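# Seat the hose connector fully on the tap

## Task

Slide the hose connector onto the tap until it is fully seated, and keep the pipe frame upright throughout.

## Robot and tools

Robot: two arms, left_arm and right_arm, each ending in a five-finger hand (left_arm has a left hand, right_arm a right hand). Each hand has a 'hand point' 0.15 m out from the wrist flange and 0.05 m in front of the palm. Its +z runs along the straight fingers, +y points out of the palm, and +x runs across the palm away from the thumb on the right hand, toward the thumb on the left hand. Straight fingers reach about 0.06-0.07 m past the point. A bracket on the little-finger side of the wrist can strike things. With the fingers level, the wrist can sit below the hand point and touch the table first.

Frames: reported hand positions (metres), quaternions (wxyz) and velocities are in each arm's own base frame. Fixed cameras and the table use the scene frame: origin at table height between the bases, +z up, +x out over the table, left_arm on the +y side. Commanded offsets are expressed in the axes of that arm's current Hand target.

The 28-number row (used by execute_actions and move): one flat list covering both arms, every value in [-1, 1]. Order: left dx, dy, dz, rx, ry, rz; left little, ring, middle, index, thumb_bend, thumb_turn, force_limit, speed; then the same fourteen for the right arm. dx..rz are an offset from the Hand target as it stood when the action or move began, not an absolute pose; 1.0 equals 0.6 m of travel or 180 degrees of turn, and rx, ry, rz together form a single rotation vector. Sending six zeros re-requests the current Hand target. Finger values: +1 is straight/open, -1 is curled/closed; thumb_turn +1 sits beside the palm, -1 sits in front of it facing the fingers. force_limit maps -1..+1 to roughly 0..10 N at the fingertip (0..15 N for the two thumb motors). speed rises from near zero at -1 to full speed at +0.48 and stays full above that. The hand numbers are absolute targets, not offsets, and have no 'no change' value: to keep a hand as it is, resend the eight numbers last carried out for it (or, if none yet, its hand_measured six values plus hand_force_limit and hand_speed). For a gentle grip, close at speed -0.94 or lower. A grip with the thumb turned in holds objects about 0.035-0.065 m thick.

Tools:
- execute_actions(actions, cameras): actions is a list of actions; each action is a list of up to 15 rows, one per 1/30 s step, and a shorter list repeats its last row. Every row in an action is measured from the pose at that action's start. Images return only when actions is empty or cameras asks for them.
- move(target, speed, blend, stop_force, zero, blocking, cameras): straight-line path of each hand point toward the offset given in target (one row, or a list of up to 15 rows, all measured from the same starting Hand targets). speed is m/s, 0.002-3.6, default 0.25. blend is a corner radius in m for lists. stop_force (3-120 N, both arms) ends an arm's path when its wrist sensor feels that much push against its motion; zero controls whether the sensor is re-zeroed first; blocking=false lets the move run on (not allowed with stop_force). Paths do not avoid obstacles. Leave stop_force out when backing away from a contact.
- wait(seconds 0-10, cameras): let time pass holding commands.
- stop(cameras): brake a running move.
- zoom_image(camera, region [x0, y0, x1, y1] in pixels, at most 504x504): enlarge part of the latest image of cam_high, cam_left_wrist or cam_right_wrist (all 672x504).
- show_instructions(): shows the reference images.
- zero_wrist_force(arm): re-zeroes that arm's force/torque sensor.
- finished_scene(scene): ends the current scene; give its number.

Results: each call reports per-arm state: end_effector_position and quaternion, Hand target (the last commanded pose after clipping; next offsets start from it), joint positions, torques and velocities ('within noise' means at rest), Wrist force/torque along the hand's own axes plus the peak since last shown, and hand_measured, hand_stopped_by (moving, target, force, stalled, fault) and hand_load_n in the same six-motor order. A load near zero on the hand means the grip was lost. move adds a 'move:' line with how it ended (done, off_target, moving, held, fault) and limits (paced = pose clipped, held = steps withheld). done says nothing about contact. A hand often settles short of its Hand target; send the remaining gap as a fresh offset.

Cautions: the controller limits each commanded turn to 32 degrees from the measured orientation. Arms are stiff, so aiming even slightly beyond a firm contact can trigger a fault stop (about 150 N net force, or joint torque limits: 130 N m for big joints, 24.3 N m for wrists), which freezes that arm for 10 s. Approach contacts slowly, preferably with stop_force. Do not let the arms or hands press on each other; the clearance check does not always prevent it. Avoid routing a path close to an arm's own base. Do not drop parts, release them while moving, strike fixed things, overload fingers, or knock the pipe frame over; anything leaving the table fails the task. Long pushing toward unreachable poses overheats motors and causes a temporary brake stop. Loose objects may occasionally be nudged by outside forces.

Each tool is called after ">>>" in YAML: its name, and indented under it one key for each argument.

Reference images:

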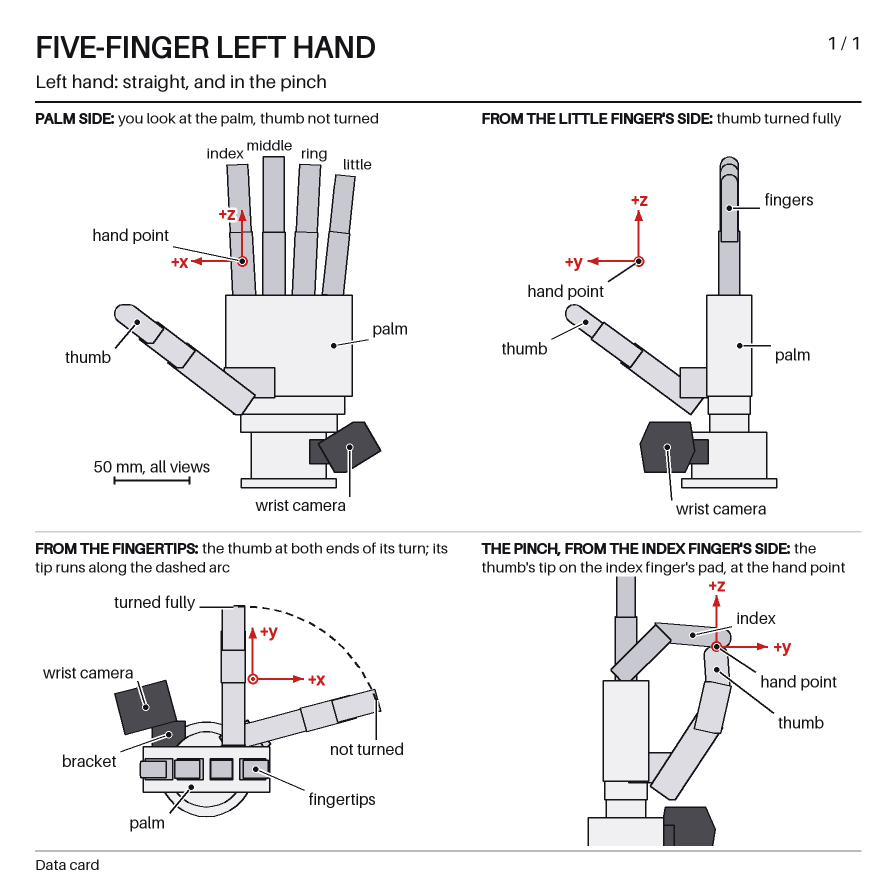

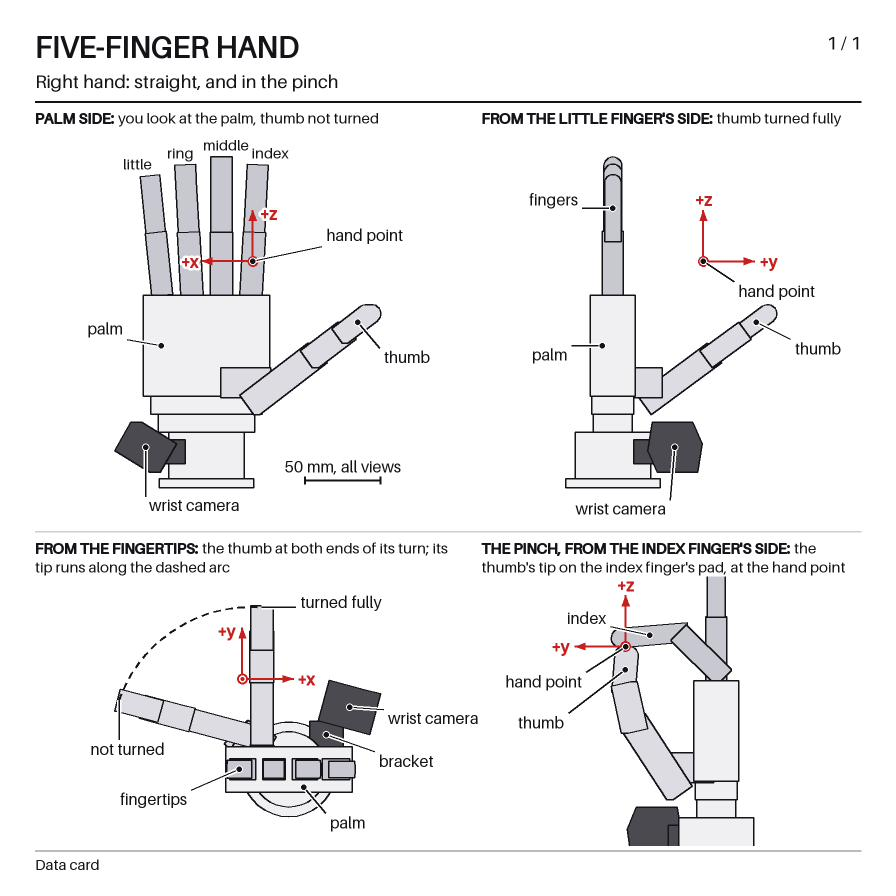

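## Session

>>> execute_actions:
  actions: []

Scene clock: 0.00 s.
left_arm: end_effector_position=(+0.3119, -0.0566, +0.2233) hand_measured=(+1.000, +1.000, +1.000, +1.000, +1.000, +1.000) hand_load_n=(+0.0, +0.0, +0.0, +0.0, +0.0, +0.0) hand_stopped_by=(target, target, target, target, target, target) hand_force_limit=0.00 hand_speed=-0.80 end_effector_quat_wxyz=(+0.034, -0.354, -0.538, +0.764) | right_arm: end_effector_position=(+0.2318, +0.0876, +0.1881) hand_measured=(+1.000, +1.000, +1.000, +1.000, +1.000, +1.000) hand_load_n=(+0.0, +0.0, +0.0, +0.0, +0.0, +0.0) hand_stopped_by=(target, target, target, target, target, target) hand_force_limit=0.00 hand_speed=-0.80 end_effector_quat_wxyz=(+0.118, +0.864, +0.484, +0.072)
Joint positions: left_arm=[3.745 -2.242 -1.982 0.9 -1.235 0.599] | right_arm=[0.275 -1.769 2.153 0.989 1.765 0.806]
Joint velocities: within noise
Joint torques (N m): no reading
Wrist force (N): no reading
Wrist torque (N m): no reading
Wrist force, peak (N): no reading
Hand target: left_arm +0.3119, -0.0566, +0.2233; +0.034, -0.354, -0.538, +0.764 | right_arm +0.2318, +0.0876, +0.1881; +0.118, +0.864, +0.484, +0.072

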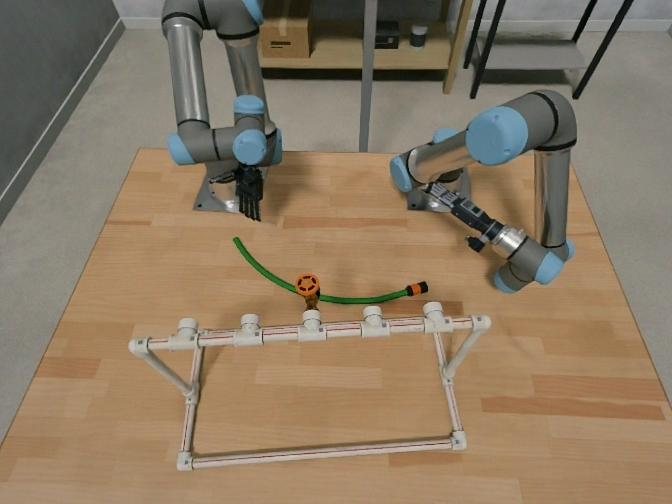

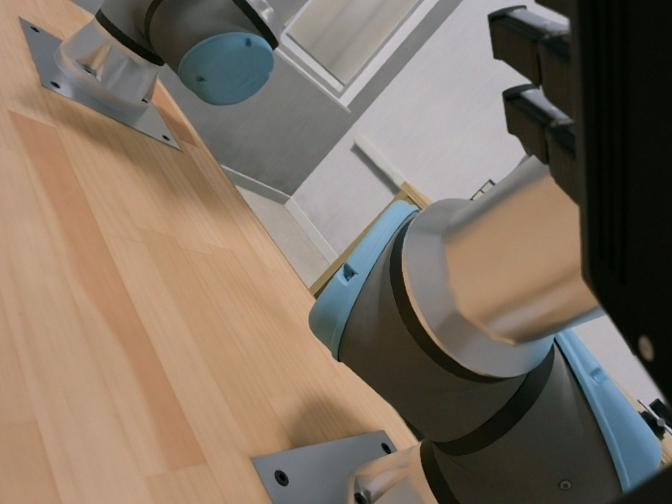

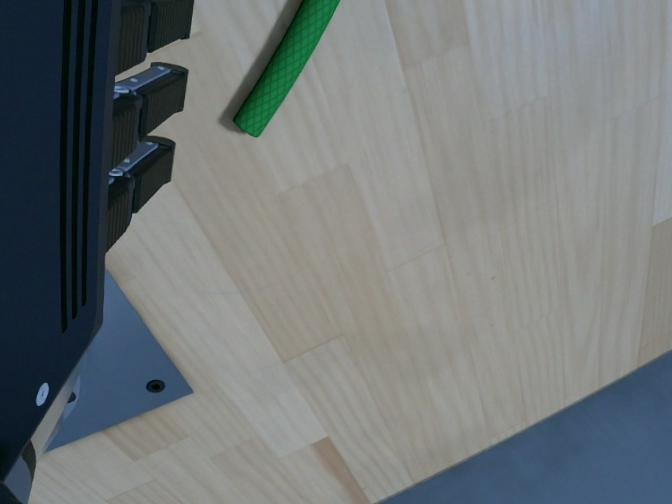

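>>> zoom_image:
  camera: "cam_high"
  region: [220, 220, 500, 380]

>>> zoom_image:
  camera: "cam_high"
  region: [110, 280, 510, 490]

>>> zoom_image:
  camera: "cam_high"
  region: [290, 265, 350, 325]

Scaled by 1.800 from the camera's 672x504 image, which has a finer 960x720 frame.

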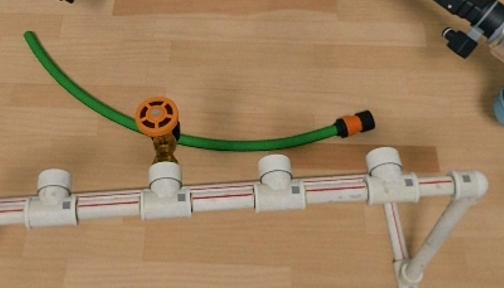

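Scaled by 1.260 from the camera's 672x504 image, which has a finer 960x720 frame.

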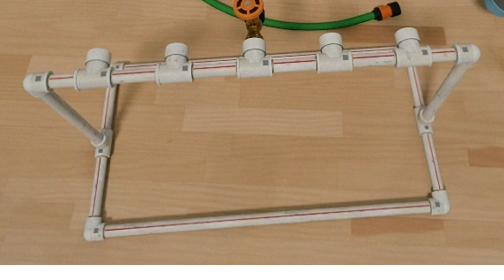

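Scaled by 8.400 from the camera's 672x504 image, which has a finer 960x720 frame.

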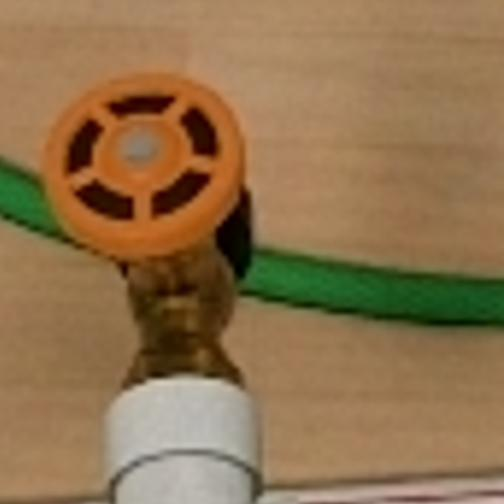

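>>> move:
  target: [0,0,0,0,0,0,1,1,1,1,1,1,0,-0.8,-0.063,0.219,-0.129,0,0.5,0,1,1,1,1,1,1,0,-0.8]
  speed: 0.3
  cameras: ["all"]

Scene clock: 120.93 s.
left_arm: end_effector_position=(+0.3119, -0.0566, +0.2233) hand_measured=(+1.000, +1.000, +1.000, +1.000, +1.000, +1.000) hand_load_n=(+0.0, +0.0, +0.0, +0.0, +0.0, +0.0) hand_stopped_by=(target, target, target, target, target, target) hand_force_limit=0.00 hand_speed=-0.80 end_effector_quat_wxyz=(+0.034, -0.354, -0.538, +0.764) | right_arm: end_effector_position=(+0.2743, +0.0381, +0.2543) hand_measured=(+1.000, +1.000, +1.000, +1.000, +1.000, +1.000) hand_load_n=(+0.0, +0.0, +0.0, +0.0, +0.0, +0.0) hand_stopped_by=(target, target, target, target, target, target) hand_force_limit=0.00 hand_speed=-0.80 end_effector_quat_wxyz=(-0.143, +0.788, +0.495, +0.337)
Joint positions: left_arm=[3.745 -2.242 -1.982 0.9 -1.235 0.599] | right_arm=[-1.575 -2.177 2.489 1.912 1.174 -1.261]
Joint torques (N m): left_arm=[0.52 35.77 8.84 -1.25 -0.14 -0.06] | right_arm=[7.97 18.82 -25.6 0.53 -2.23 2.17]
Wrist force (N): left_arm=[-0.1 0.1 0.1] | right_arm=[-0.4 0.8 -0.1]
Wrist torque (N m): left_arm=[0.01 0.01 -0.01] | right_arm=[0.18 -0.04 -0.20]
Wrist force, peak (N): left_arm=[0.3 -0.4 0.1] | right_arm=[-4.1 3.7 -4.0]
Hand target: left_arm +0.3119, -0.0566, +0.2233; +0.034, -0.354, -0.538, +0.764 | right_arm +0.2743, +0.0381, +0.2543; -0.144, +0.788, +0.495, +0.337 (not the last commanded pose)
Off the commanded pose: left_arm 0.000 m, 0 deg | right_arm 0.064 m, 48 deg.
led back after a hold (right arm): the arm was led back toward your command in small steps, so it may still be short of it.
move: held (right_arm; a check stopped the path); limits=held
pose unreachable (right arm): on one or more control steps of this call, first in action 0 (counted from 0), this arm could not follow its commanded pose, so it was not sent that pose on those steps. It may still have moved: this result reports where it is.
cause: moving toward the commanded pose would bring two parts of the arm too close to each other (joints 3 (elbow) to 6 (wrist 3) lie between them).

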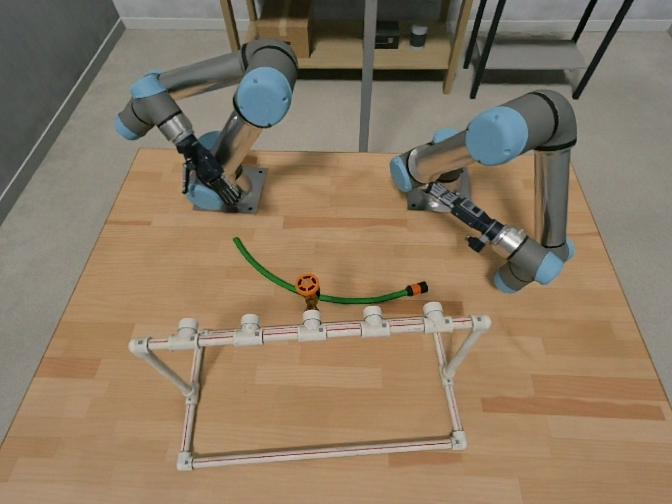

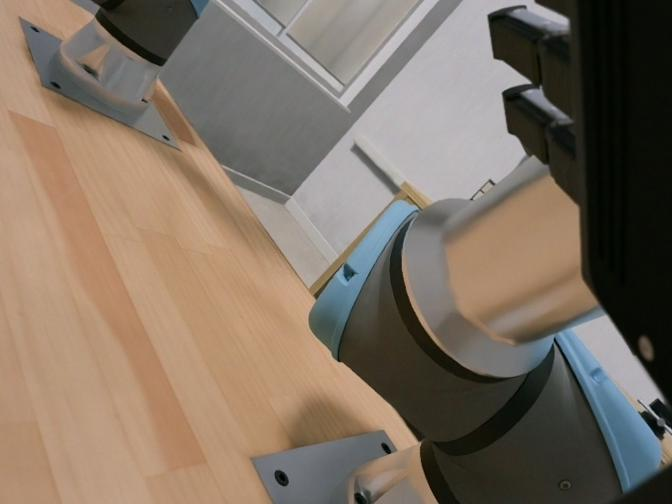

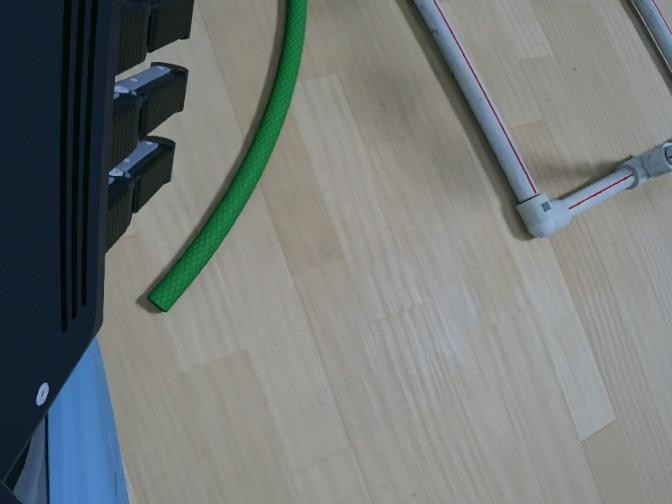

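>>> move:
  target:
    - [0,0,0,0,0,0,1,1,1,1,1,1,0,-0.8,0.304,0.143,0.082,0,0,0,1,1,1,1,1,1,0,-0.8]
    - [0,0,0,0,0,0,1,1,1,1,1,1,0,-0.8,0.259,-0.196,0.151,0.096,-0.211,-0.670,1,1,1,1,1,1,0,-0.8]
  speed: 0.4
  cameras: ["cam_high","cam_right_wrist"]

Scene clock: 212.30 s.
left_arm: end_effector_position=(+0.3119, -0.0566, +0.2233) hand_measured=(+1.000, +1.000, +1.000, +1.000, +1.000, +1.000) hand_load_n=(+0.0, -0.5, +0.0, +0.0, +0.0, +0.0) hand_stopped_by=(target, target, target, target, target, target) hand_force_limit=0.00 hand_speed=-0.80 end_effector_quat_wxyz=(+0.034, -0.354, -0.538, +0.764) | right_arm: end_effector_position=(+0.2505, +0.2501, +0.2799) hand_measured=(+1.000, +1.000, +1.000, +1.000, +1.000, +1.000) hand_load_n=(+0.0, +0.0, +0.0, +0.0, +0.0, +0.0) hand_stopped_by=(target, target, target, target, target, target) hand_force_limit=0.00 hand_speed=-0.80 end_effector_quat_wxyz=(+0.258, +0.001, +0.966, +0.000)
Joint positions: left_arm=[3.745 -2.242 -1.982 0.9 -1.235 0.599] | right_arm=[0.421 -1.892 1.989 0.99 1.777 -1.199]
Joint torques (N m): left_arm=[0.14 36.06 9.66 -1.25 0.05 -0.05] | right_arm=[3.92 7.01 -27.04 3.09 0.27 -0.53]
Wrist force (N): left_arm=[0.3 -0.1 -0.1] | right_arm=[0.4 0.3 0.0]
Wrist torque (N m): left_arm=[-0.01 -0.05 0.02] | right_arm=[0.05 -0.02 0.04]
Wrist force, peak (N): left_arm=[0.5 -0.2 0.0] | right_arm=[1.7 3.9 0.1]
Hand target: left_arm +0.3119, -0.0566, +0.2233; +0.034, -0.354, -0.538, +0.764 | right_arm +0.2505, +0.2501, +0.2799; +0.258, +0.001, +0.966, +0.000
Off the commanded pose: left_arm 0.000 m, 0 deg | right_arm 0.000 m, 0 deg.
move: done
Images, in order (width x height): cam_high 672x504, cam_right_wrist 672x504.

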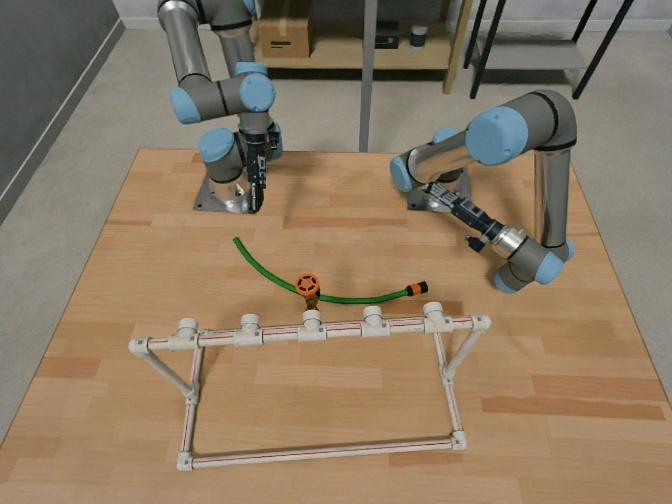

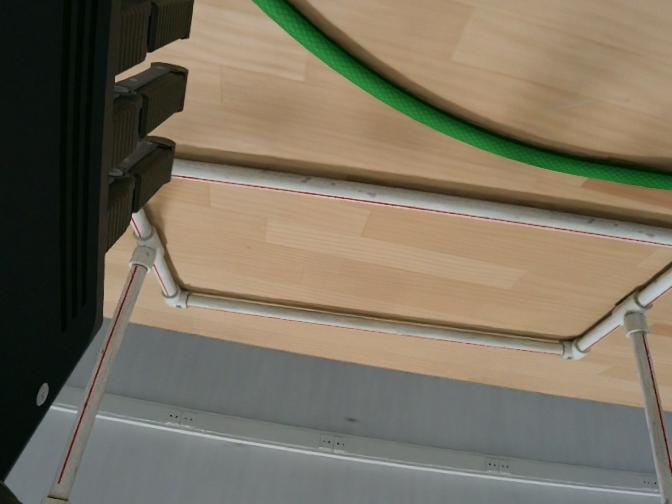

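>>> move:
  target: [0,0,0,0,0,0,1,1,1,1,1,1,0,-0.8,-0.142,0,-0.245,0,0,0,1,1,1,1,1,1,0,-0.8]
  speed: 0.4
  cameras: ["cam_high","cam_right_wrist"]

Scene clock: 228.90 s.
left_arm: end_effector_position=(+0.3119, -0.0566, +0.2233) hand_measured=(+1.000, +1.000, +1.000, +1.000, +1.000, +1.000) hand_load_n=(+0.0, +0.0, +0.0, +0.0, +0.0, +0.0) hand_stopped_by=(target, target, target, target, target, target) hand_force_limit=0.00 hand_speed=-0.80 end_effector_quat_wxyz=(+0.034, -0.354, -0.538, +0.764) | right_arm: end_effector_position=(+0.2510, +0.2502, +0.4497) hand_measured=(+1.000, +1.000, +1.000, +1.000, +1.000, +1.000) hand_load_n=(+0.0, +0.0, +0.0, +0.0, +0.0, +0.0) hand_stopped_by=(target, target, target, target, target, target) hand_force_limit=0.00 hand_speed=-0.80 end_effector_quat_wxyz=(+0.258, +0.001, +0.966, +0.000)
Joint positions: left_arm=[3.745 -2.242 -1.982 0.9 -1.235 0.599] | right_arm=[0.42 -1.845 1.518 1.414 1.777 -1.2]
Joint torques (N m): left_arm=[0.28 35.41 8.41 -1.27 -0.05 -0.04] | right_arm=[-0.62 -17.38 -27.68 3.25 -0.55 -0.95]
Wrist force (N): left_arm=[0.2 0.1 0.2] | right_arm=[0.5 0.3 0.3]
Wrist torque (N m): left_arm=[0.00 -0.02 0.01] | right_arm=[0.05 -0.03 0.04]
Wrist force, peak (N): left_arm=[0.0 -0.4 0.2] | right_arm=[1.8 -0.1 2.0]
Hand target: left_arm +0.3119, -0.0566, +0.2233; +0.034, -0.354, -0.538, +0.764 | right_arm +0.2509, +0.2502, +0.4498; +0.258, +0.001, +0.966, +0.000
Off the commanded pose: left_arm 0.000 m, 0 deg | right_arm 0.000 m, 0 deg.
move: done
Images, in order (width x height): cam_high 672x504, cam_right_wrist 672x504.

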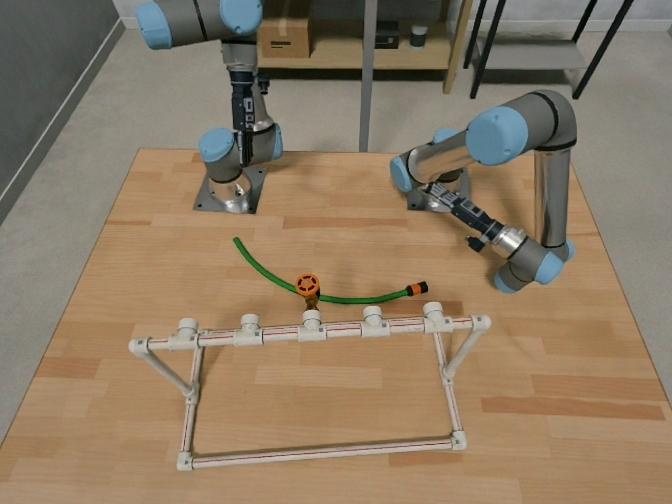

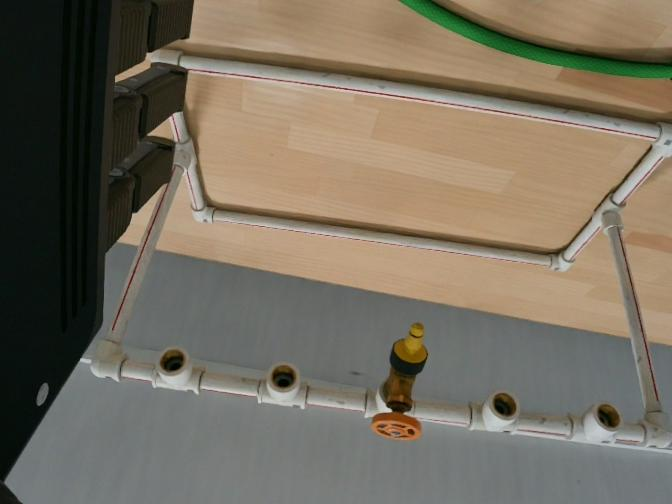

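>>> zoom_image:
  camera: "cam_right_wrist"
  region: [350, 300, 470, 460]

>>> zoom_image:
  camera: "cam_right_wrist"
  region: [80, 20, 672, 480]

Scaled by 3.150 from the camera's 672x504 image, which has a finer 960x720 frame.

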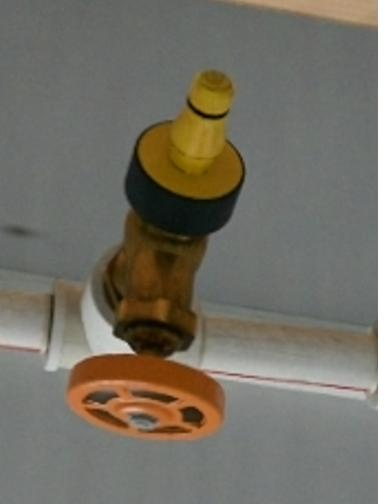

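Region (80, 20, 672, 480) is 592x460 pixels. A region can be at most 504 by 504 pixels.

>>> move:
  target: [0,0,0,0,0,0,1,1,1,1,1,1,0,-0.8,0,0,0,0,0,0,1,1,1,0.05,0.05,-1,-0.5,-0.3]
  cameras: ["cam_high","cam_right_wrist"]

>>> zoom_image:
  camera: "cam_high"
  region: [380, 260, 460, 320]

Scene clock: 307.00 s.
left_arm: end_effector_position=(+0.3119, -0.0566, +0.2233) hand_measured=(+1.000, +1.000, +1.000, +1.000, +1.000, +1.000) hand_load_n=(+0.0, +0.0, +0.0, +0.0, +0.0, +0.0) hand_stopped_by=(target, target, target, target, target, target) hand_force_limit=0.00 hand_speed=-0.80 end_effector_quat_wxyz=(+0.034, -0.354, -0.538, +0.764) | right_arm: end_effector_position=(+0.2509, +0.2502, +0.4498) hand_measured=(+1.000, +1.000, +1.000, +0.050, +0.050, -1.000) hand_load_n=(+0.0, +0.0, +0.0, +0.0, +0.0, +0.0) hand_stopped_by=(target, target, target, target, target, target) hand_force_limit=-0.50 hand_speed=-0.30 end_effector_quat_wxyz=(+0.258, +0.001, +0.966, +0.000)
Joint positions: left_arm=[3.745 -2.242 -1.982 0.9 -1.235 0.599] | right_arm=[0.42 -1.845 1.518 1.414 1.777 -1.2]
Joint torques (N m): left_arm=[-0.11 35.99 9.21 -1.32 0.05 -0.01] | right_arm=[-3.23 -17.99 -23.13 2.5 0.51 -2.33]
Wrist force (N): left_arm=[0.3 -0.1 0.2] | right_arm=[0.2 0.3 0.3]
Wrist torque (N m): left_arm=[-0.03 -0.05 0.03] | right_arm=[0.05 -0.01 0.02]
Wrist force, peak (N): left_arm=[0.4 -0.1 0.0] | right_arm=[0.3 0.7 0.2]
Hand target: left_arm +0.3119, -0.0566, +0.2233; +0.034, -0.354, -0.538, +0.764 | right_arm +0.2509, +0.2502, +0.4498; +0.258, +0.001, +0.966, +0.000
Off the commanded pose: left_arm 0.000 m, 0 deg | right_arm 0.000 m, 0 deg.
move: done
Images, in order (width x height): cam_high 672x504, cam_right_wrist 672x504.

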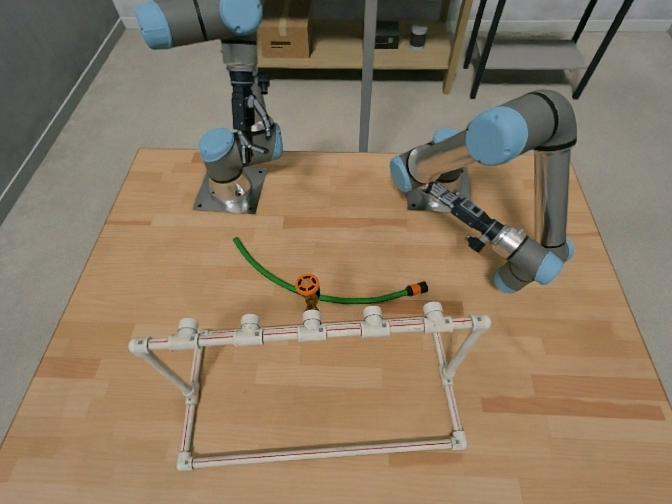

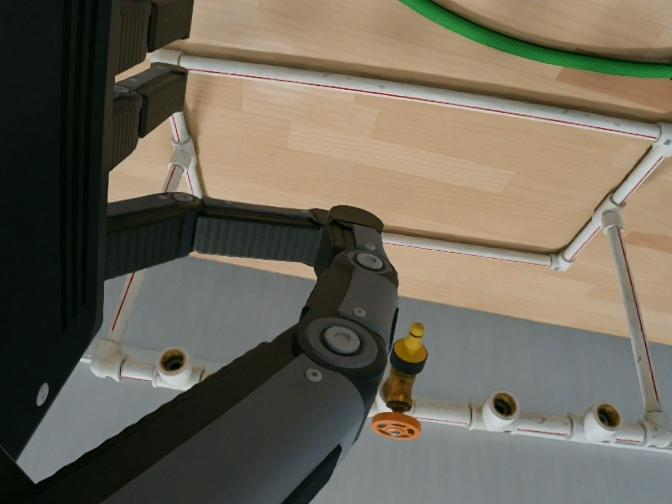

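Scaled by 6.300 from the camera's 672x504 image, which has a finer 960x720 frame.

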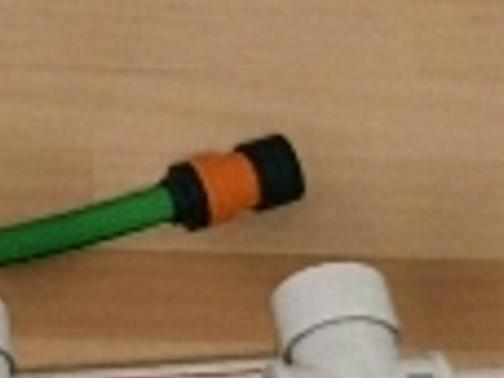

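>>> move:
  target: [0,0,0,0,0,0,1,1,1,1,1,1,0,-0.8,-0.047,0.25,0.085,0,0,0,1,1,1,1,1,-1,-0.5,-0.3]
  cameras: ["cam_high","cam_right_wrist"]

>>> zoom_image:
  camera: "cam_right_wrist"
  region: [170, 300, 430, 500]

Scene clock: 348.10 s.
left_arm: end_effector_position=(+0.3119, -0.0566, +0.2233) hand_measured=(+1.000, +1.000, +1.000, +1.000, +1.000, +1.000) hand_load_n=(+0.0, +0.0, +0.0, +0.0, +0.0, +0.0) hand_stopped_by=(target, target, target, target, target, target) hand_force_limit=0.00 hand_speed=-0.80 end_effector_quat_wxyz=(+0.034, -0.354, -0.538, +0.764) | right_arm: end_effector_position=(+0.3010, +0.4000, +0.4197) hand_measured=(+1.000, +1.000, +1.000, +1.000, +1.000, -1.000) hand_load_n=(+0.0, +0.0, +0.0, +0.0, +0.0, +0.0) hand_stopped_by=(target, target, target, target, target, target) hand_force_limit=-0.50 hand_speed=-0.30 end_effector_quat_wxyz=(+0.258, +0.001, +0.966, +0.000)
Joint positions: left_arm=[3.745 -2.242 -1.982 0.9 -1.235 0.599] | right_arm=[0.79 -1.443 1.252 1.377 1.934 -0.851]
Joint torques (N m): left_arm=[0.31 36.7 9.23 -1.36 0.13 -0.05] | right_arm=[5.56 -13.58 -22.38 -0.56 -1.2 -0.35]
Wrist force (N): left_arm=[0.2 0.1 0.1] | right_arm=[0.6 0.2 0.4]
Wrist torque (N m): left_arm=[0.00 -0.02 0.01] | right_arm=[0.03 -0.06 0.12]
Wrist force, peak (N): left_arm=[0.4 0.3 0.0] | right_arm=[0.3 2.5 0.6]
Hand target: left_arm +0.3119, -0.0566, +0.2233; +0.034, -0.354, -0.538, +0.764 | right_arm +0.3011, +0.4001, +0.4196; +0.258, +0.001, +0.966, +0.000
Off the commanded pose: left_arm 0.000 m, 0 deg | right_arm 0.000 m, 0 deg.
move: done
Images, in order (width x height): cam_high 672x504, cam_right_wrist 672x504.

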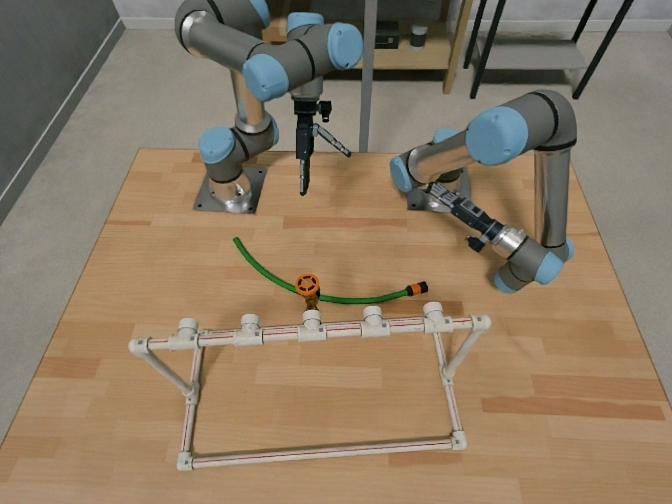

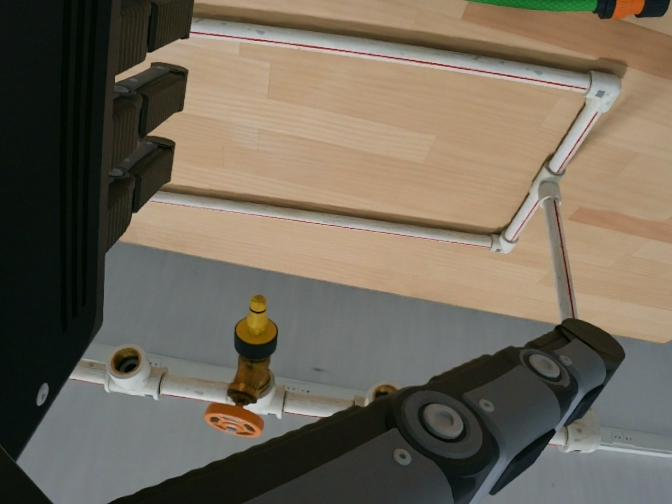

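Scaled by 1.938 from the camera's 672x504 image, which has a finer 960x720 frame.

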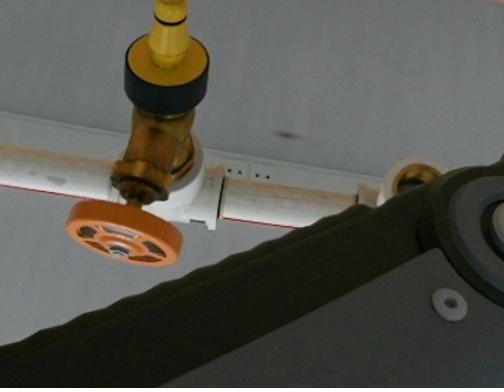

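>>> move:
  target: [-0.543,-0.050,-0.127,-0.1166,-0.1767,0.2934,1,1,1,1,1,1,0,-0.8,0,0,0,0,0,0,1,1,1,1,1,-1,-0.5,-0.3]
  speed: 0.3
  cameras: ["all"]

Scene clock: 431.63 s.
left_arm: end_effector_position=(+0.5893, -0.1241, +0.4002) hand_measured=(+1.000, +1.000, +1.000, +1.000, +1.000, +1.000) hand_load_n=(+0.0, +0.0, +0.0, +0.0, +0.0, +0.0) hand_stopped_by=(target, target, target, target, target, target) hand_force_limit=0.00 hand_speed=-0.80 end_effector_quat_wxyz=(+0.508, +0.338, +0.440, -0.659) end_effector_velocity=(+0.001, +0.001, +0.001) end_effector_angular_velocity=(+0.000, -0.003, +0.003) | right_arm: end_effector_position=(+0.3011, +0.4001, +0.4196) hand_measured=(+1.000, +1.000, +1.000, +1.000, +1.000, -1.000) hand_load_n=(+0.0, +0.0, +0.0, +0.0, +0.0, +0.0) hand_stopped_by=(target, target, target, target, target, target) hand_force_limit=-0.50 hand_speed=-0.30 end_effector_quat_wxyz=(+0.258, +0.001, +0.966, +0.000)
Joint positions: left_arm=[3.612 -2.024 -1.883 0.022 -0.603 1.961] | right_arm=[0.79 -1.443 1.252 1.377 1.934 -0.851]
Joint velocities: left_arm=[0 0 0.002 -0.003 0.001 0.005] | right_arm=[within noise]
Joint torques (N m): left_arm=[9.18 29.85 19.8 -1.07 -0.25 2.63] | right_arm=[7.13 -11.23 -27.31 0.21 -1.08 2.04]
Wrist force (N): left_arm=[-0.2 0.2 0.6] | right_arm=[0.5 0.2 0.4]
Wrist torque (N m): left_arm=[-0.09 0.02 0.00] | right_arm=[0.02 -0.05 0.12]
Wrist force, peak (N): left_arm=[-0.8 0.6 1.2] | right_arm=[0.8 0.1 0.8]
Hand target: left_arm +0.5894, -0.1240, +0.4002; +0.508, +0.338, +0.440, -0.659 | right_arm +0.3011, +0.4001, +0.4196; +0.258, +0.001, +0.966, +0.000
Off the commanded pose: left_arm 0.000 m, 0 deg | right_arm 0.000 m, 0 deg.
move: done

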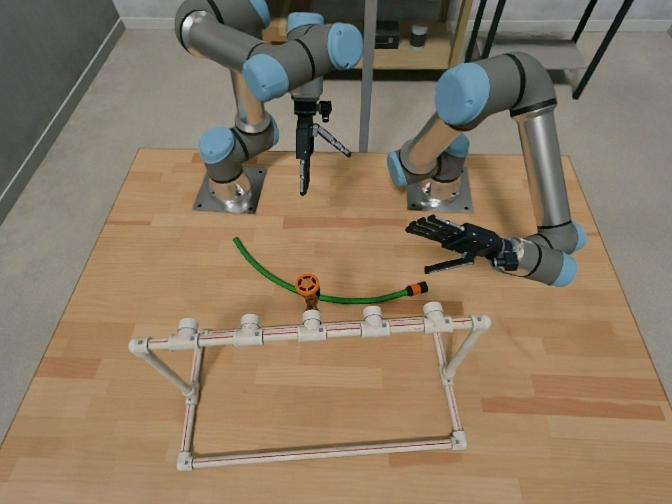

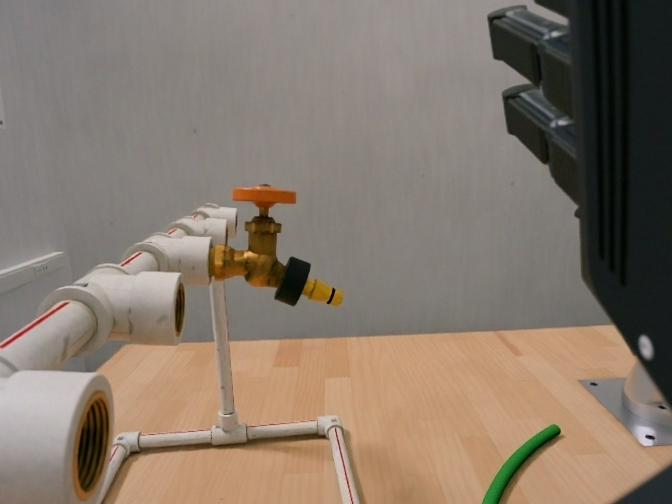

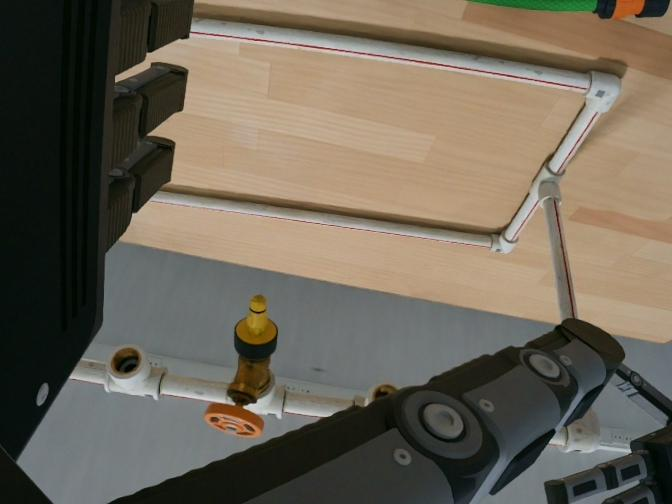

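>>> zoom_image:
  camera: "cam_left_wrist"
  region: [180, 160, 380, 330]

Scaled by 2.520 from the camera's 672x504 image, which has a finer 960x720 frame.

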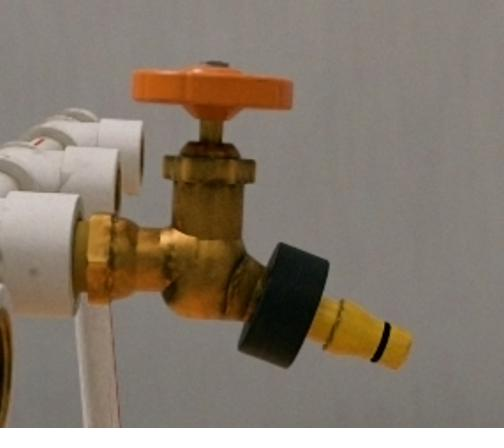

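>>> move:
  target:
    - [0,0,0,0,0,0,1,1,1,1,1,1,0,-0.8,0.1667,0,0.2887,0,0,0,1,1,1,1,1,-1,-0.5,-0.3]
    - [0,0,0,0,0,0,1,1,1,1,1,1,0,-0.8,0.107,0.415,0.4387,0.0944,-0.2165,-0.5490,1,1,1,1,1,-1,-0.5,-0.3]
  speed: 0.35
  blend: 0.05
  cameras: ["all"]

Scene clock: 592.43 s.
left_arm: end_effector_position=(+0.5894, -0.1240, +0.4002) hand_measured=(+1.000, +1.000, +1.000, +1.000, +1.000, +1.000) hand_load_n=(+0.0, +0.0, +0.0, +0.0, +0.0, +0.0) hand_stopped_by=(target, target, target, target, target, target) hand_force_limit=0.00 hand_speed=-0.80 end_effector_quat_wxyz=(+0.508, +0.338, +0.440, -0.659) | right_arm: end_effector_position=(+0.3772, +0.6489, +0.1594) hand_measured=(+1.000, +1.000, +1.000, +1.000, +1.000, -1.000) hand_load_n=(+0.0, +0.0, +0.0, +0.0, +0.0, +0.5) hand_stopped_by=(target, target, target, target, target, target) hand_force_limit=-0.50 hand_speed=-0.30 end_effector_quat_wxyz=(-0.435, +0.683, -0.496, +0.315)
Joint positions: left_arm=[3.612 -2.025 -1.883 0.022 -0.602 1.961] | right_arm=[1.005 -0.947 1.211 0.281 2.185 -2.804]
Joint torques (N m): left_arm=[9.17 27.26 22.64 -0.41 -0.1 1.83] | right_arm=[-3.73 -54.64 -6.72 1.46 1.34 -2.39]
Wrist force (N): left_arm=[-0.3 0.0 0.5] | right_arm=[0.0 1.7 0.1]
Wrist torque (N m): left_arm=[-0.10 0.00 -0.05] | right_arm=[0.26 -0.06 -0.21]
Wrist force, peak (N): left_arm=[-0.7 0.1 0.7] | right_arm=[-0.9 2.1 0.5]
Hand target: left_arm +0.5894, -0.1240, +0.4002; +0.508, +0.338, +0.440, -0.659 | right_arm +0.3773, +0.6489, +0.1595; -0.435, +0.683, -0.496, +0.315
Off the commanded pose: left_arm 0.000 m, 0 deg | right_arm 0.000 m, 0 deg.
move: done

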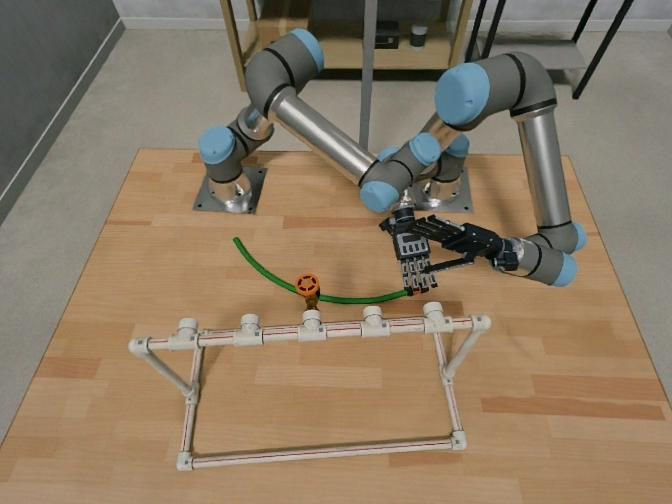

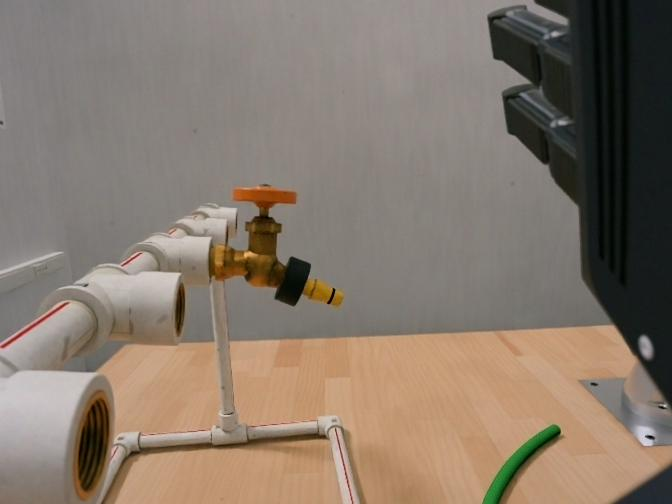

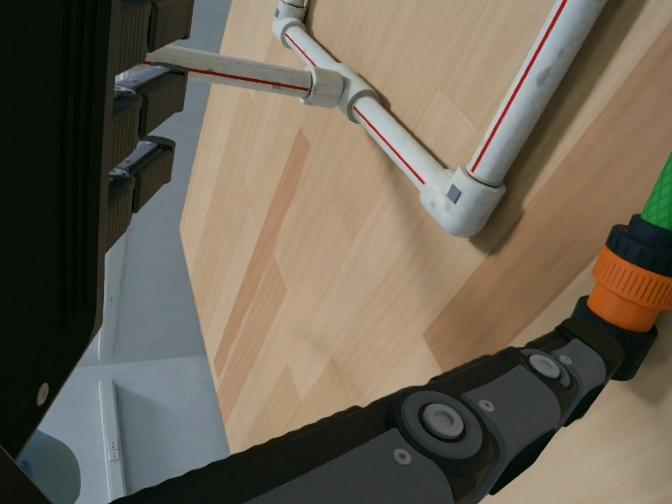

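>>> move:
  target: [0,0,0,0,0,0,1,1,1,1,1,1,0,-0.8,-0.034,0.117,0.0225,0,0,0,0.4,0.4,0.4,0.4,0.5,-1,-0.5,-0.3]
  speed: 0.2
  cameras: ["cam_high","cam_right_wrist"]

>>> zoom_image:
  camera: "cam_high"
  region: [360, 200, 480, 310]

Scene clock: 616.77 s.
left_arm: end_effector_position=(+0.5894, -0.1240, +0.4002) hand_measured=(+1.000, +1.000, +1.000, +1.000, +1.000, +1.000) hand_load_n=(+0.0, +0.0, +0.0, +0.0, +0.0, +0.0) hand_stopped_by=(target, target, target, target, target, target) hand_force_limit=0.00 hand_speed=-0.80 end_effector_quat_wxyz=(+0.508, +0.338, +0.440, -0.659) | right_arm: end_effector_position=(+0.3542, +0.6628, +0.0901) hand_measured=(+0.400, +0.400, +0.400, +0.400, +0.500, -1.000) hand_load_n=(+0.0, +0.0, +0.0, +0.0, +0.0, +0.0) hand_stopped_by=(target, target, target, target, target, target) hand_force_limit=-0.50 hand_speed=-0.30 end_effector_quat_wxyz=(-0.435, +0.683, -0.496, +0.315)
Joint positions: left_arm=[3.612 -2.025 -1.883 0.022 -0.602 1.961] | right_arm=[1.052 -0.872 1.272 0.163 2.225 -2.774]
Joint torques (N m): left_arm=[9.6 29.24 22.82 -0.34 0.12 1.34] | right_arm=[-3.81 -51.54 -27.73 0.52 -1.27 -2.62]
Wrist force (N): left_arm=[-0.3 0.2 0.6] | right_arm=[0.4 1.5 0.1]
Wrist torque (N m): left_arm=[-0.08 0.03 -0.06] | right_arm=[0.23 -0.12 -0.14]
Wrist force, peak (N): left_arm=[-0.5 0.1 0.8] | right_arm=[0.0 3.9 0.3]
Hand target: left_arm +0.5894, -0.1240, +0.4002; +0.508, +0.338, +0.440, -0.659 | right_arm +0.3543, +0.6629, +0.0902; -0.435, +0.683, -0.496, +0.315
Off the commanded pose: left_arm 0.000 m, 0 deg | right_arm 0.000 m, 0 deg.
move: done
Images, in order (width x height): cam_high 672x504, cam_right_wrist 672x504.

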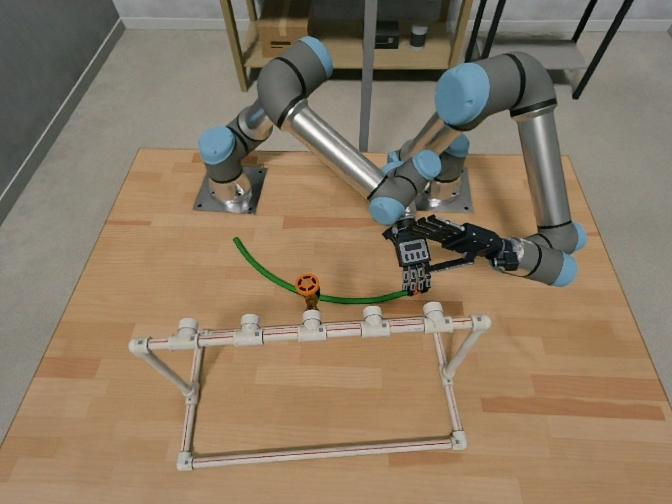

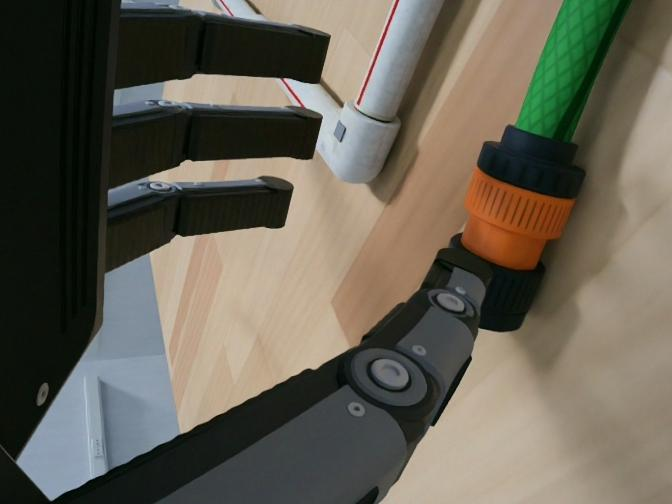

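Scaled by 4.200 from the camera's 672x504 image, which has a finer 960x720 frame.

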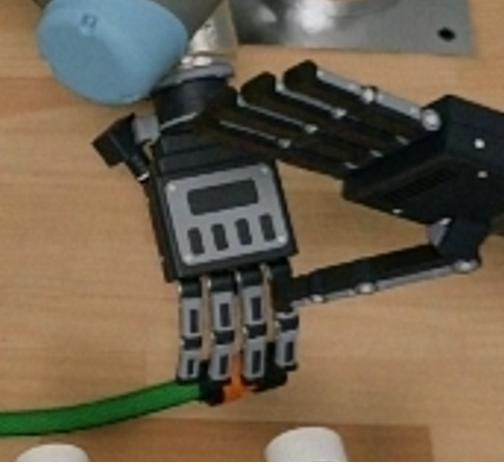

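>>> move:
  target: [0,0,0,0,0,0,1,1,1,1,1,1,0,-0.8,0.003,0.068,0.0127,0,-0.0544,-0.0254,0.4,0.4,0.4,0.4,0.5,-1,-0.5,-0.3]
  speed: 0.1
  stop_force: 8
  cameras: ["cam_high","cam_right_wrist"]

>>> zoom_image:
  camera: "cam_high"
  region: [360, 200, 480, 310]

Scene clock: 662.10 s.
left_arm: end_effector_position=(+0.5894, -0.1240, +0.4002) hand_measured=(+1.000, +1.000, +1.000, +1.000, +1.000, +1.000) hand_load_n=(+0.0, +0.0, +0.0, +0.0, +0.0, +0.0) hand_stopped_by=(target, target, target, target, target, target) hand_force_limit=0.00 hand_speed=-0.80 end_effector_quat_wxyz=(+0.508, +0.338, +0.440, -0.659) | right_arm: end_effector_position=(+0.3450, +0.6580, +0.0500) hand_measured=(+0.400, +0.400, +0.400, +0.400, +0.500, -1.000) hand_load_n=(+0.0, +0.0, +0.0, +0.0, +0.0, +0.0) hand_stopped_by=(target, target, target, target, target, target) hand_force_limit=-0.50 hand_speed=-0.30 end_effector_quat_wxyz=(-0.462, +0.726, -0.429, +0.273)
Joint positions: left_arm=[3.612 -2.025 -1.883 0.022 -0.602 1.961] | right_arm=[1.001 -0.916 1.455 -0.05 2.017 -2.915]
Joint torques (N m): left_arm=[9.13 28.2 22.5 0.03 -0.05 0.96] | right_arm=[7.11 -28.86 -25.56 -1.6 -1.23 1.13]
Wrist force (N): left_arm=[-0.4 0.1 0.4] | right_arm=[0.2 2.0 0.0]
Wrist torque (N m): left_arm=[-0.09 0.04 -0.06] | right_arm=[0.31 -0.10 -0.19]
Wrist force, peak (N): left_arm=[-0.6 0.2 0.8] | right_arm=[0.3 2.9 0.6]
Hand target: left_arm +0.5894, -0.1240, +0.4002; +0.508, +0.338, +0.440, -0.659 | right_arm +0.3450, +0.6580, +0.0500; -0.462, +0.726, -0.429, +0.273
Off the commanded pose: left_arm 0.000 m, 0 deg | right_arm 0.000 m, 0 deg.
move: done
Images, in order (width x height): cam_high 672x504, cam_right_wrist 672x504.

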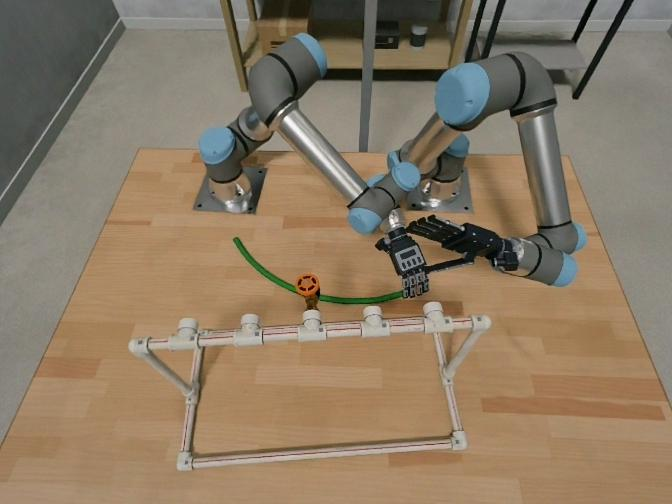

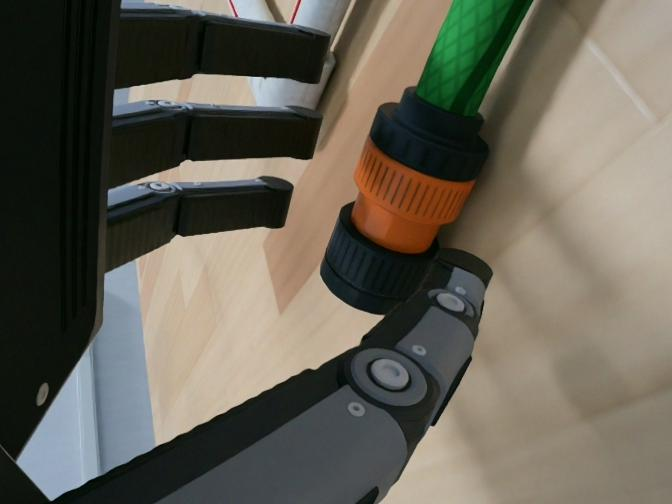

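Scaled by 4.200 from the camera's 672x504 image, which has a finer 960x720 frame.

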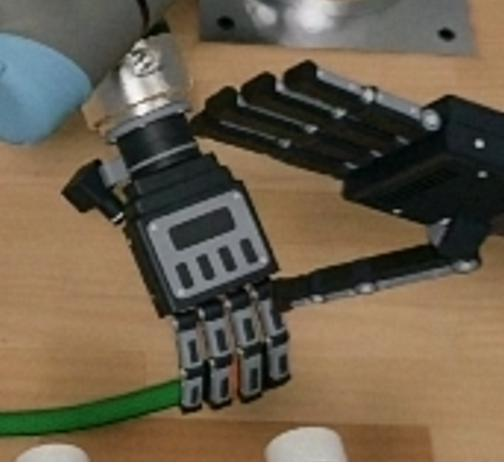

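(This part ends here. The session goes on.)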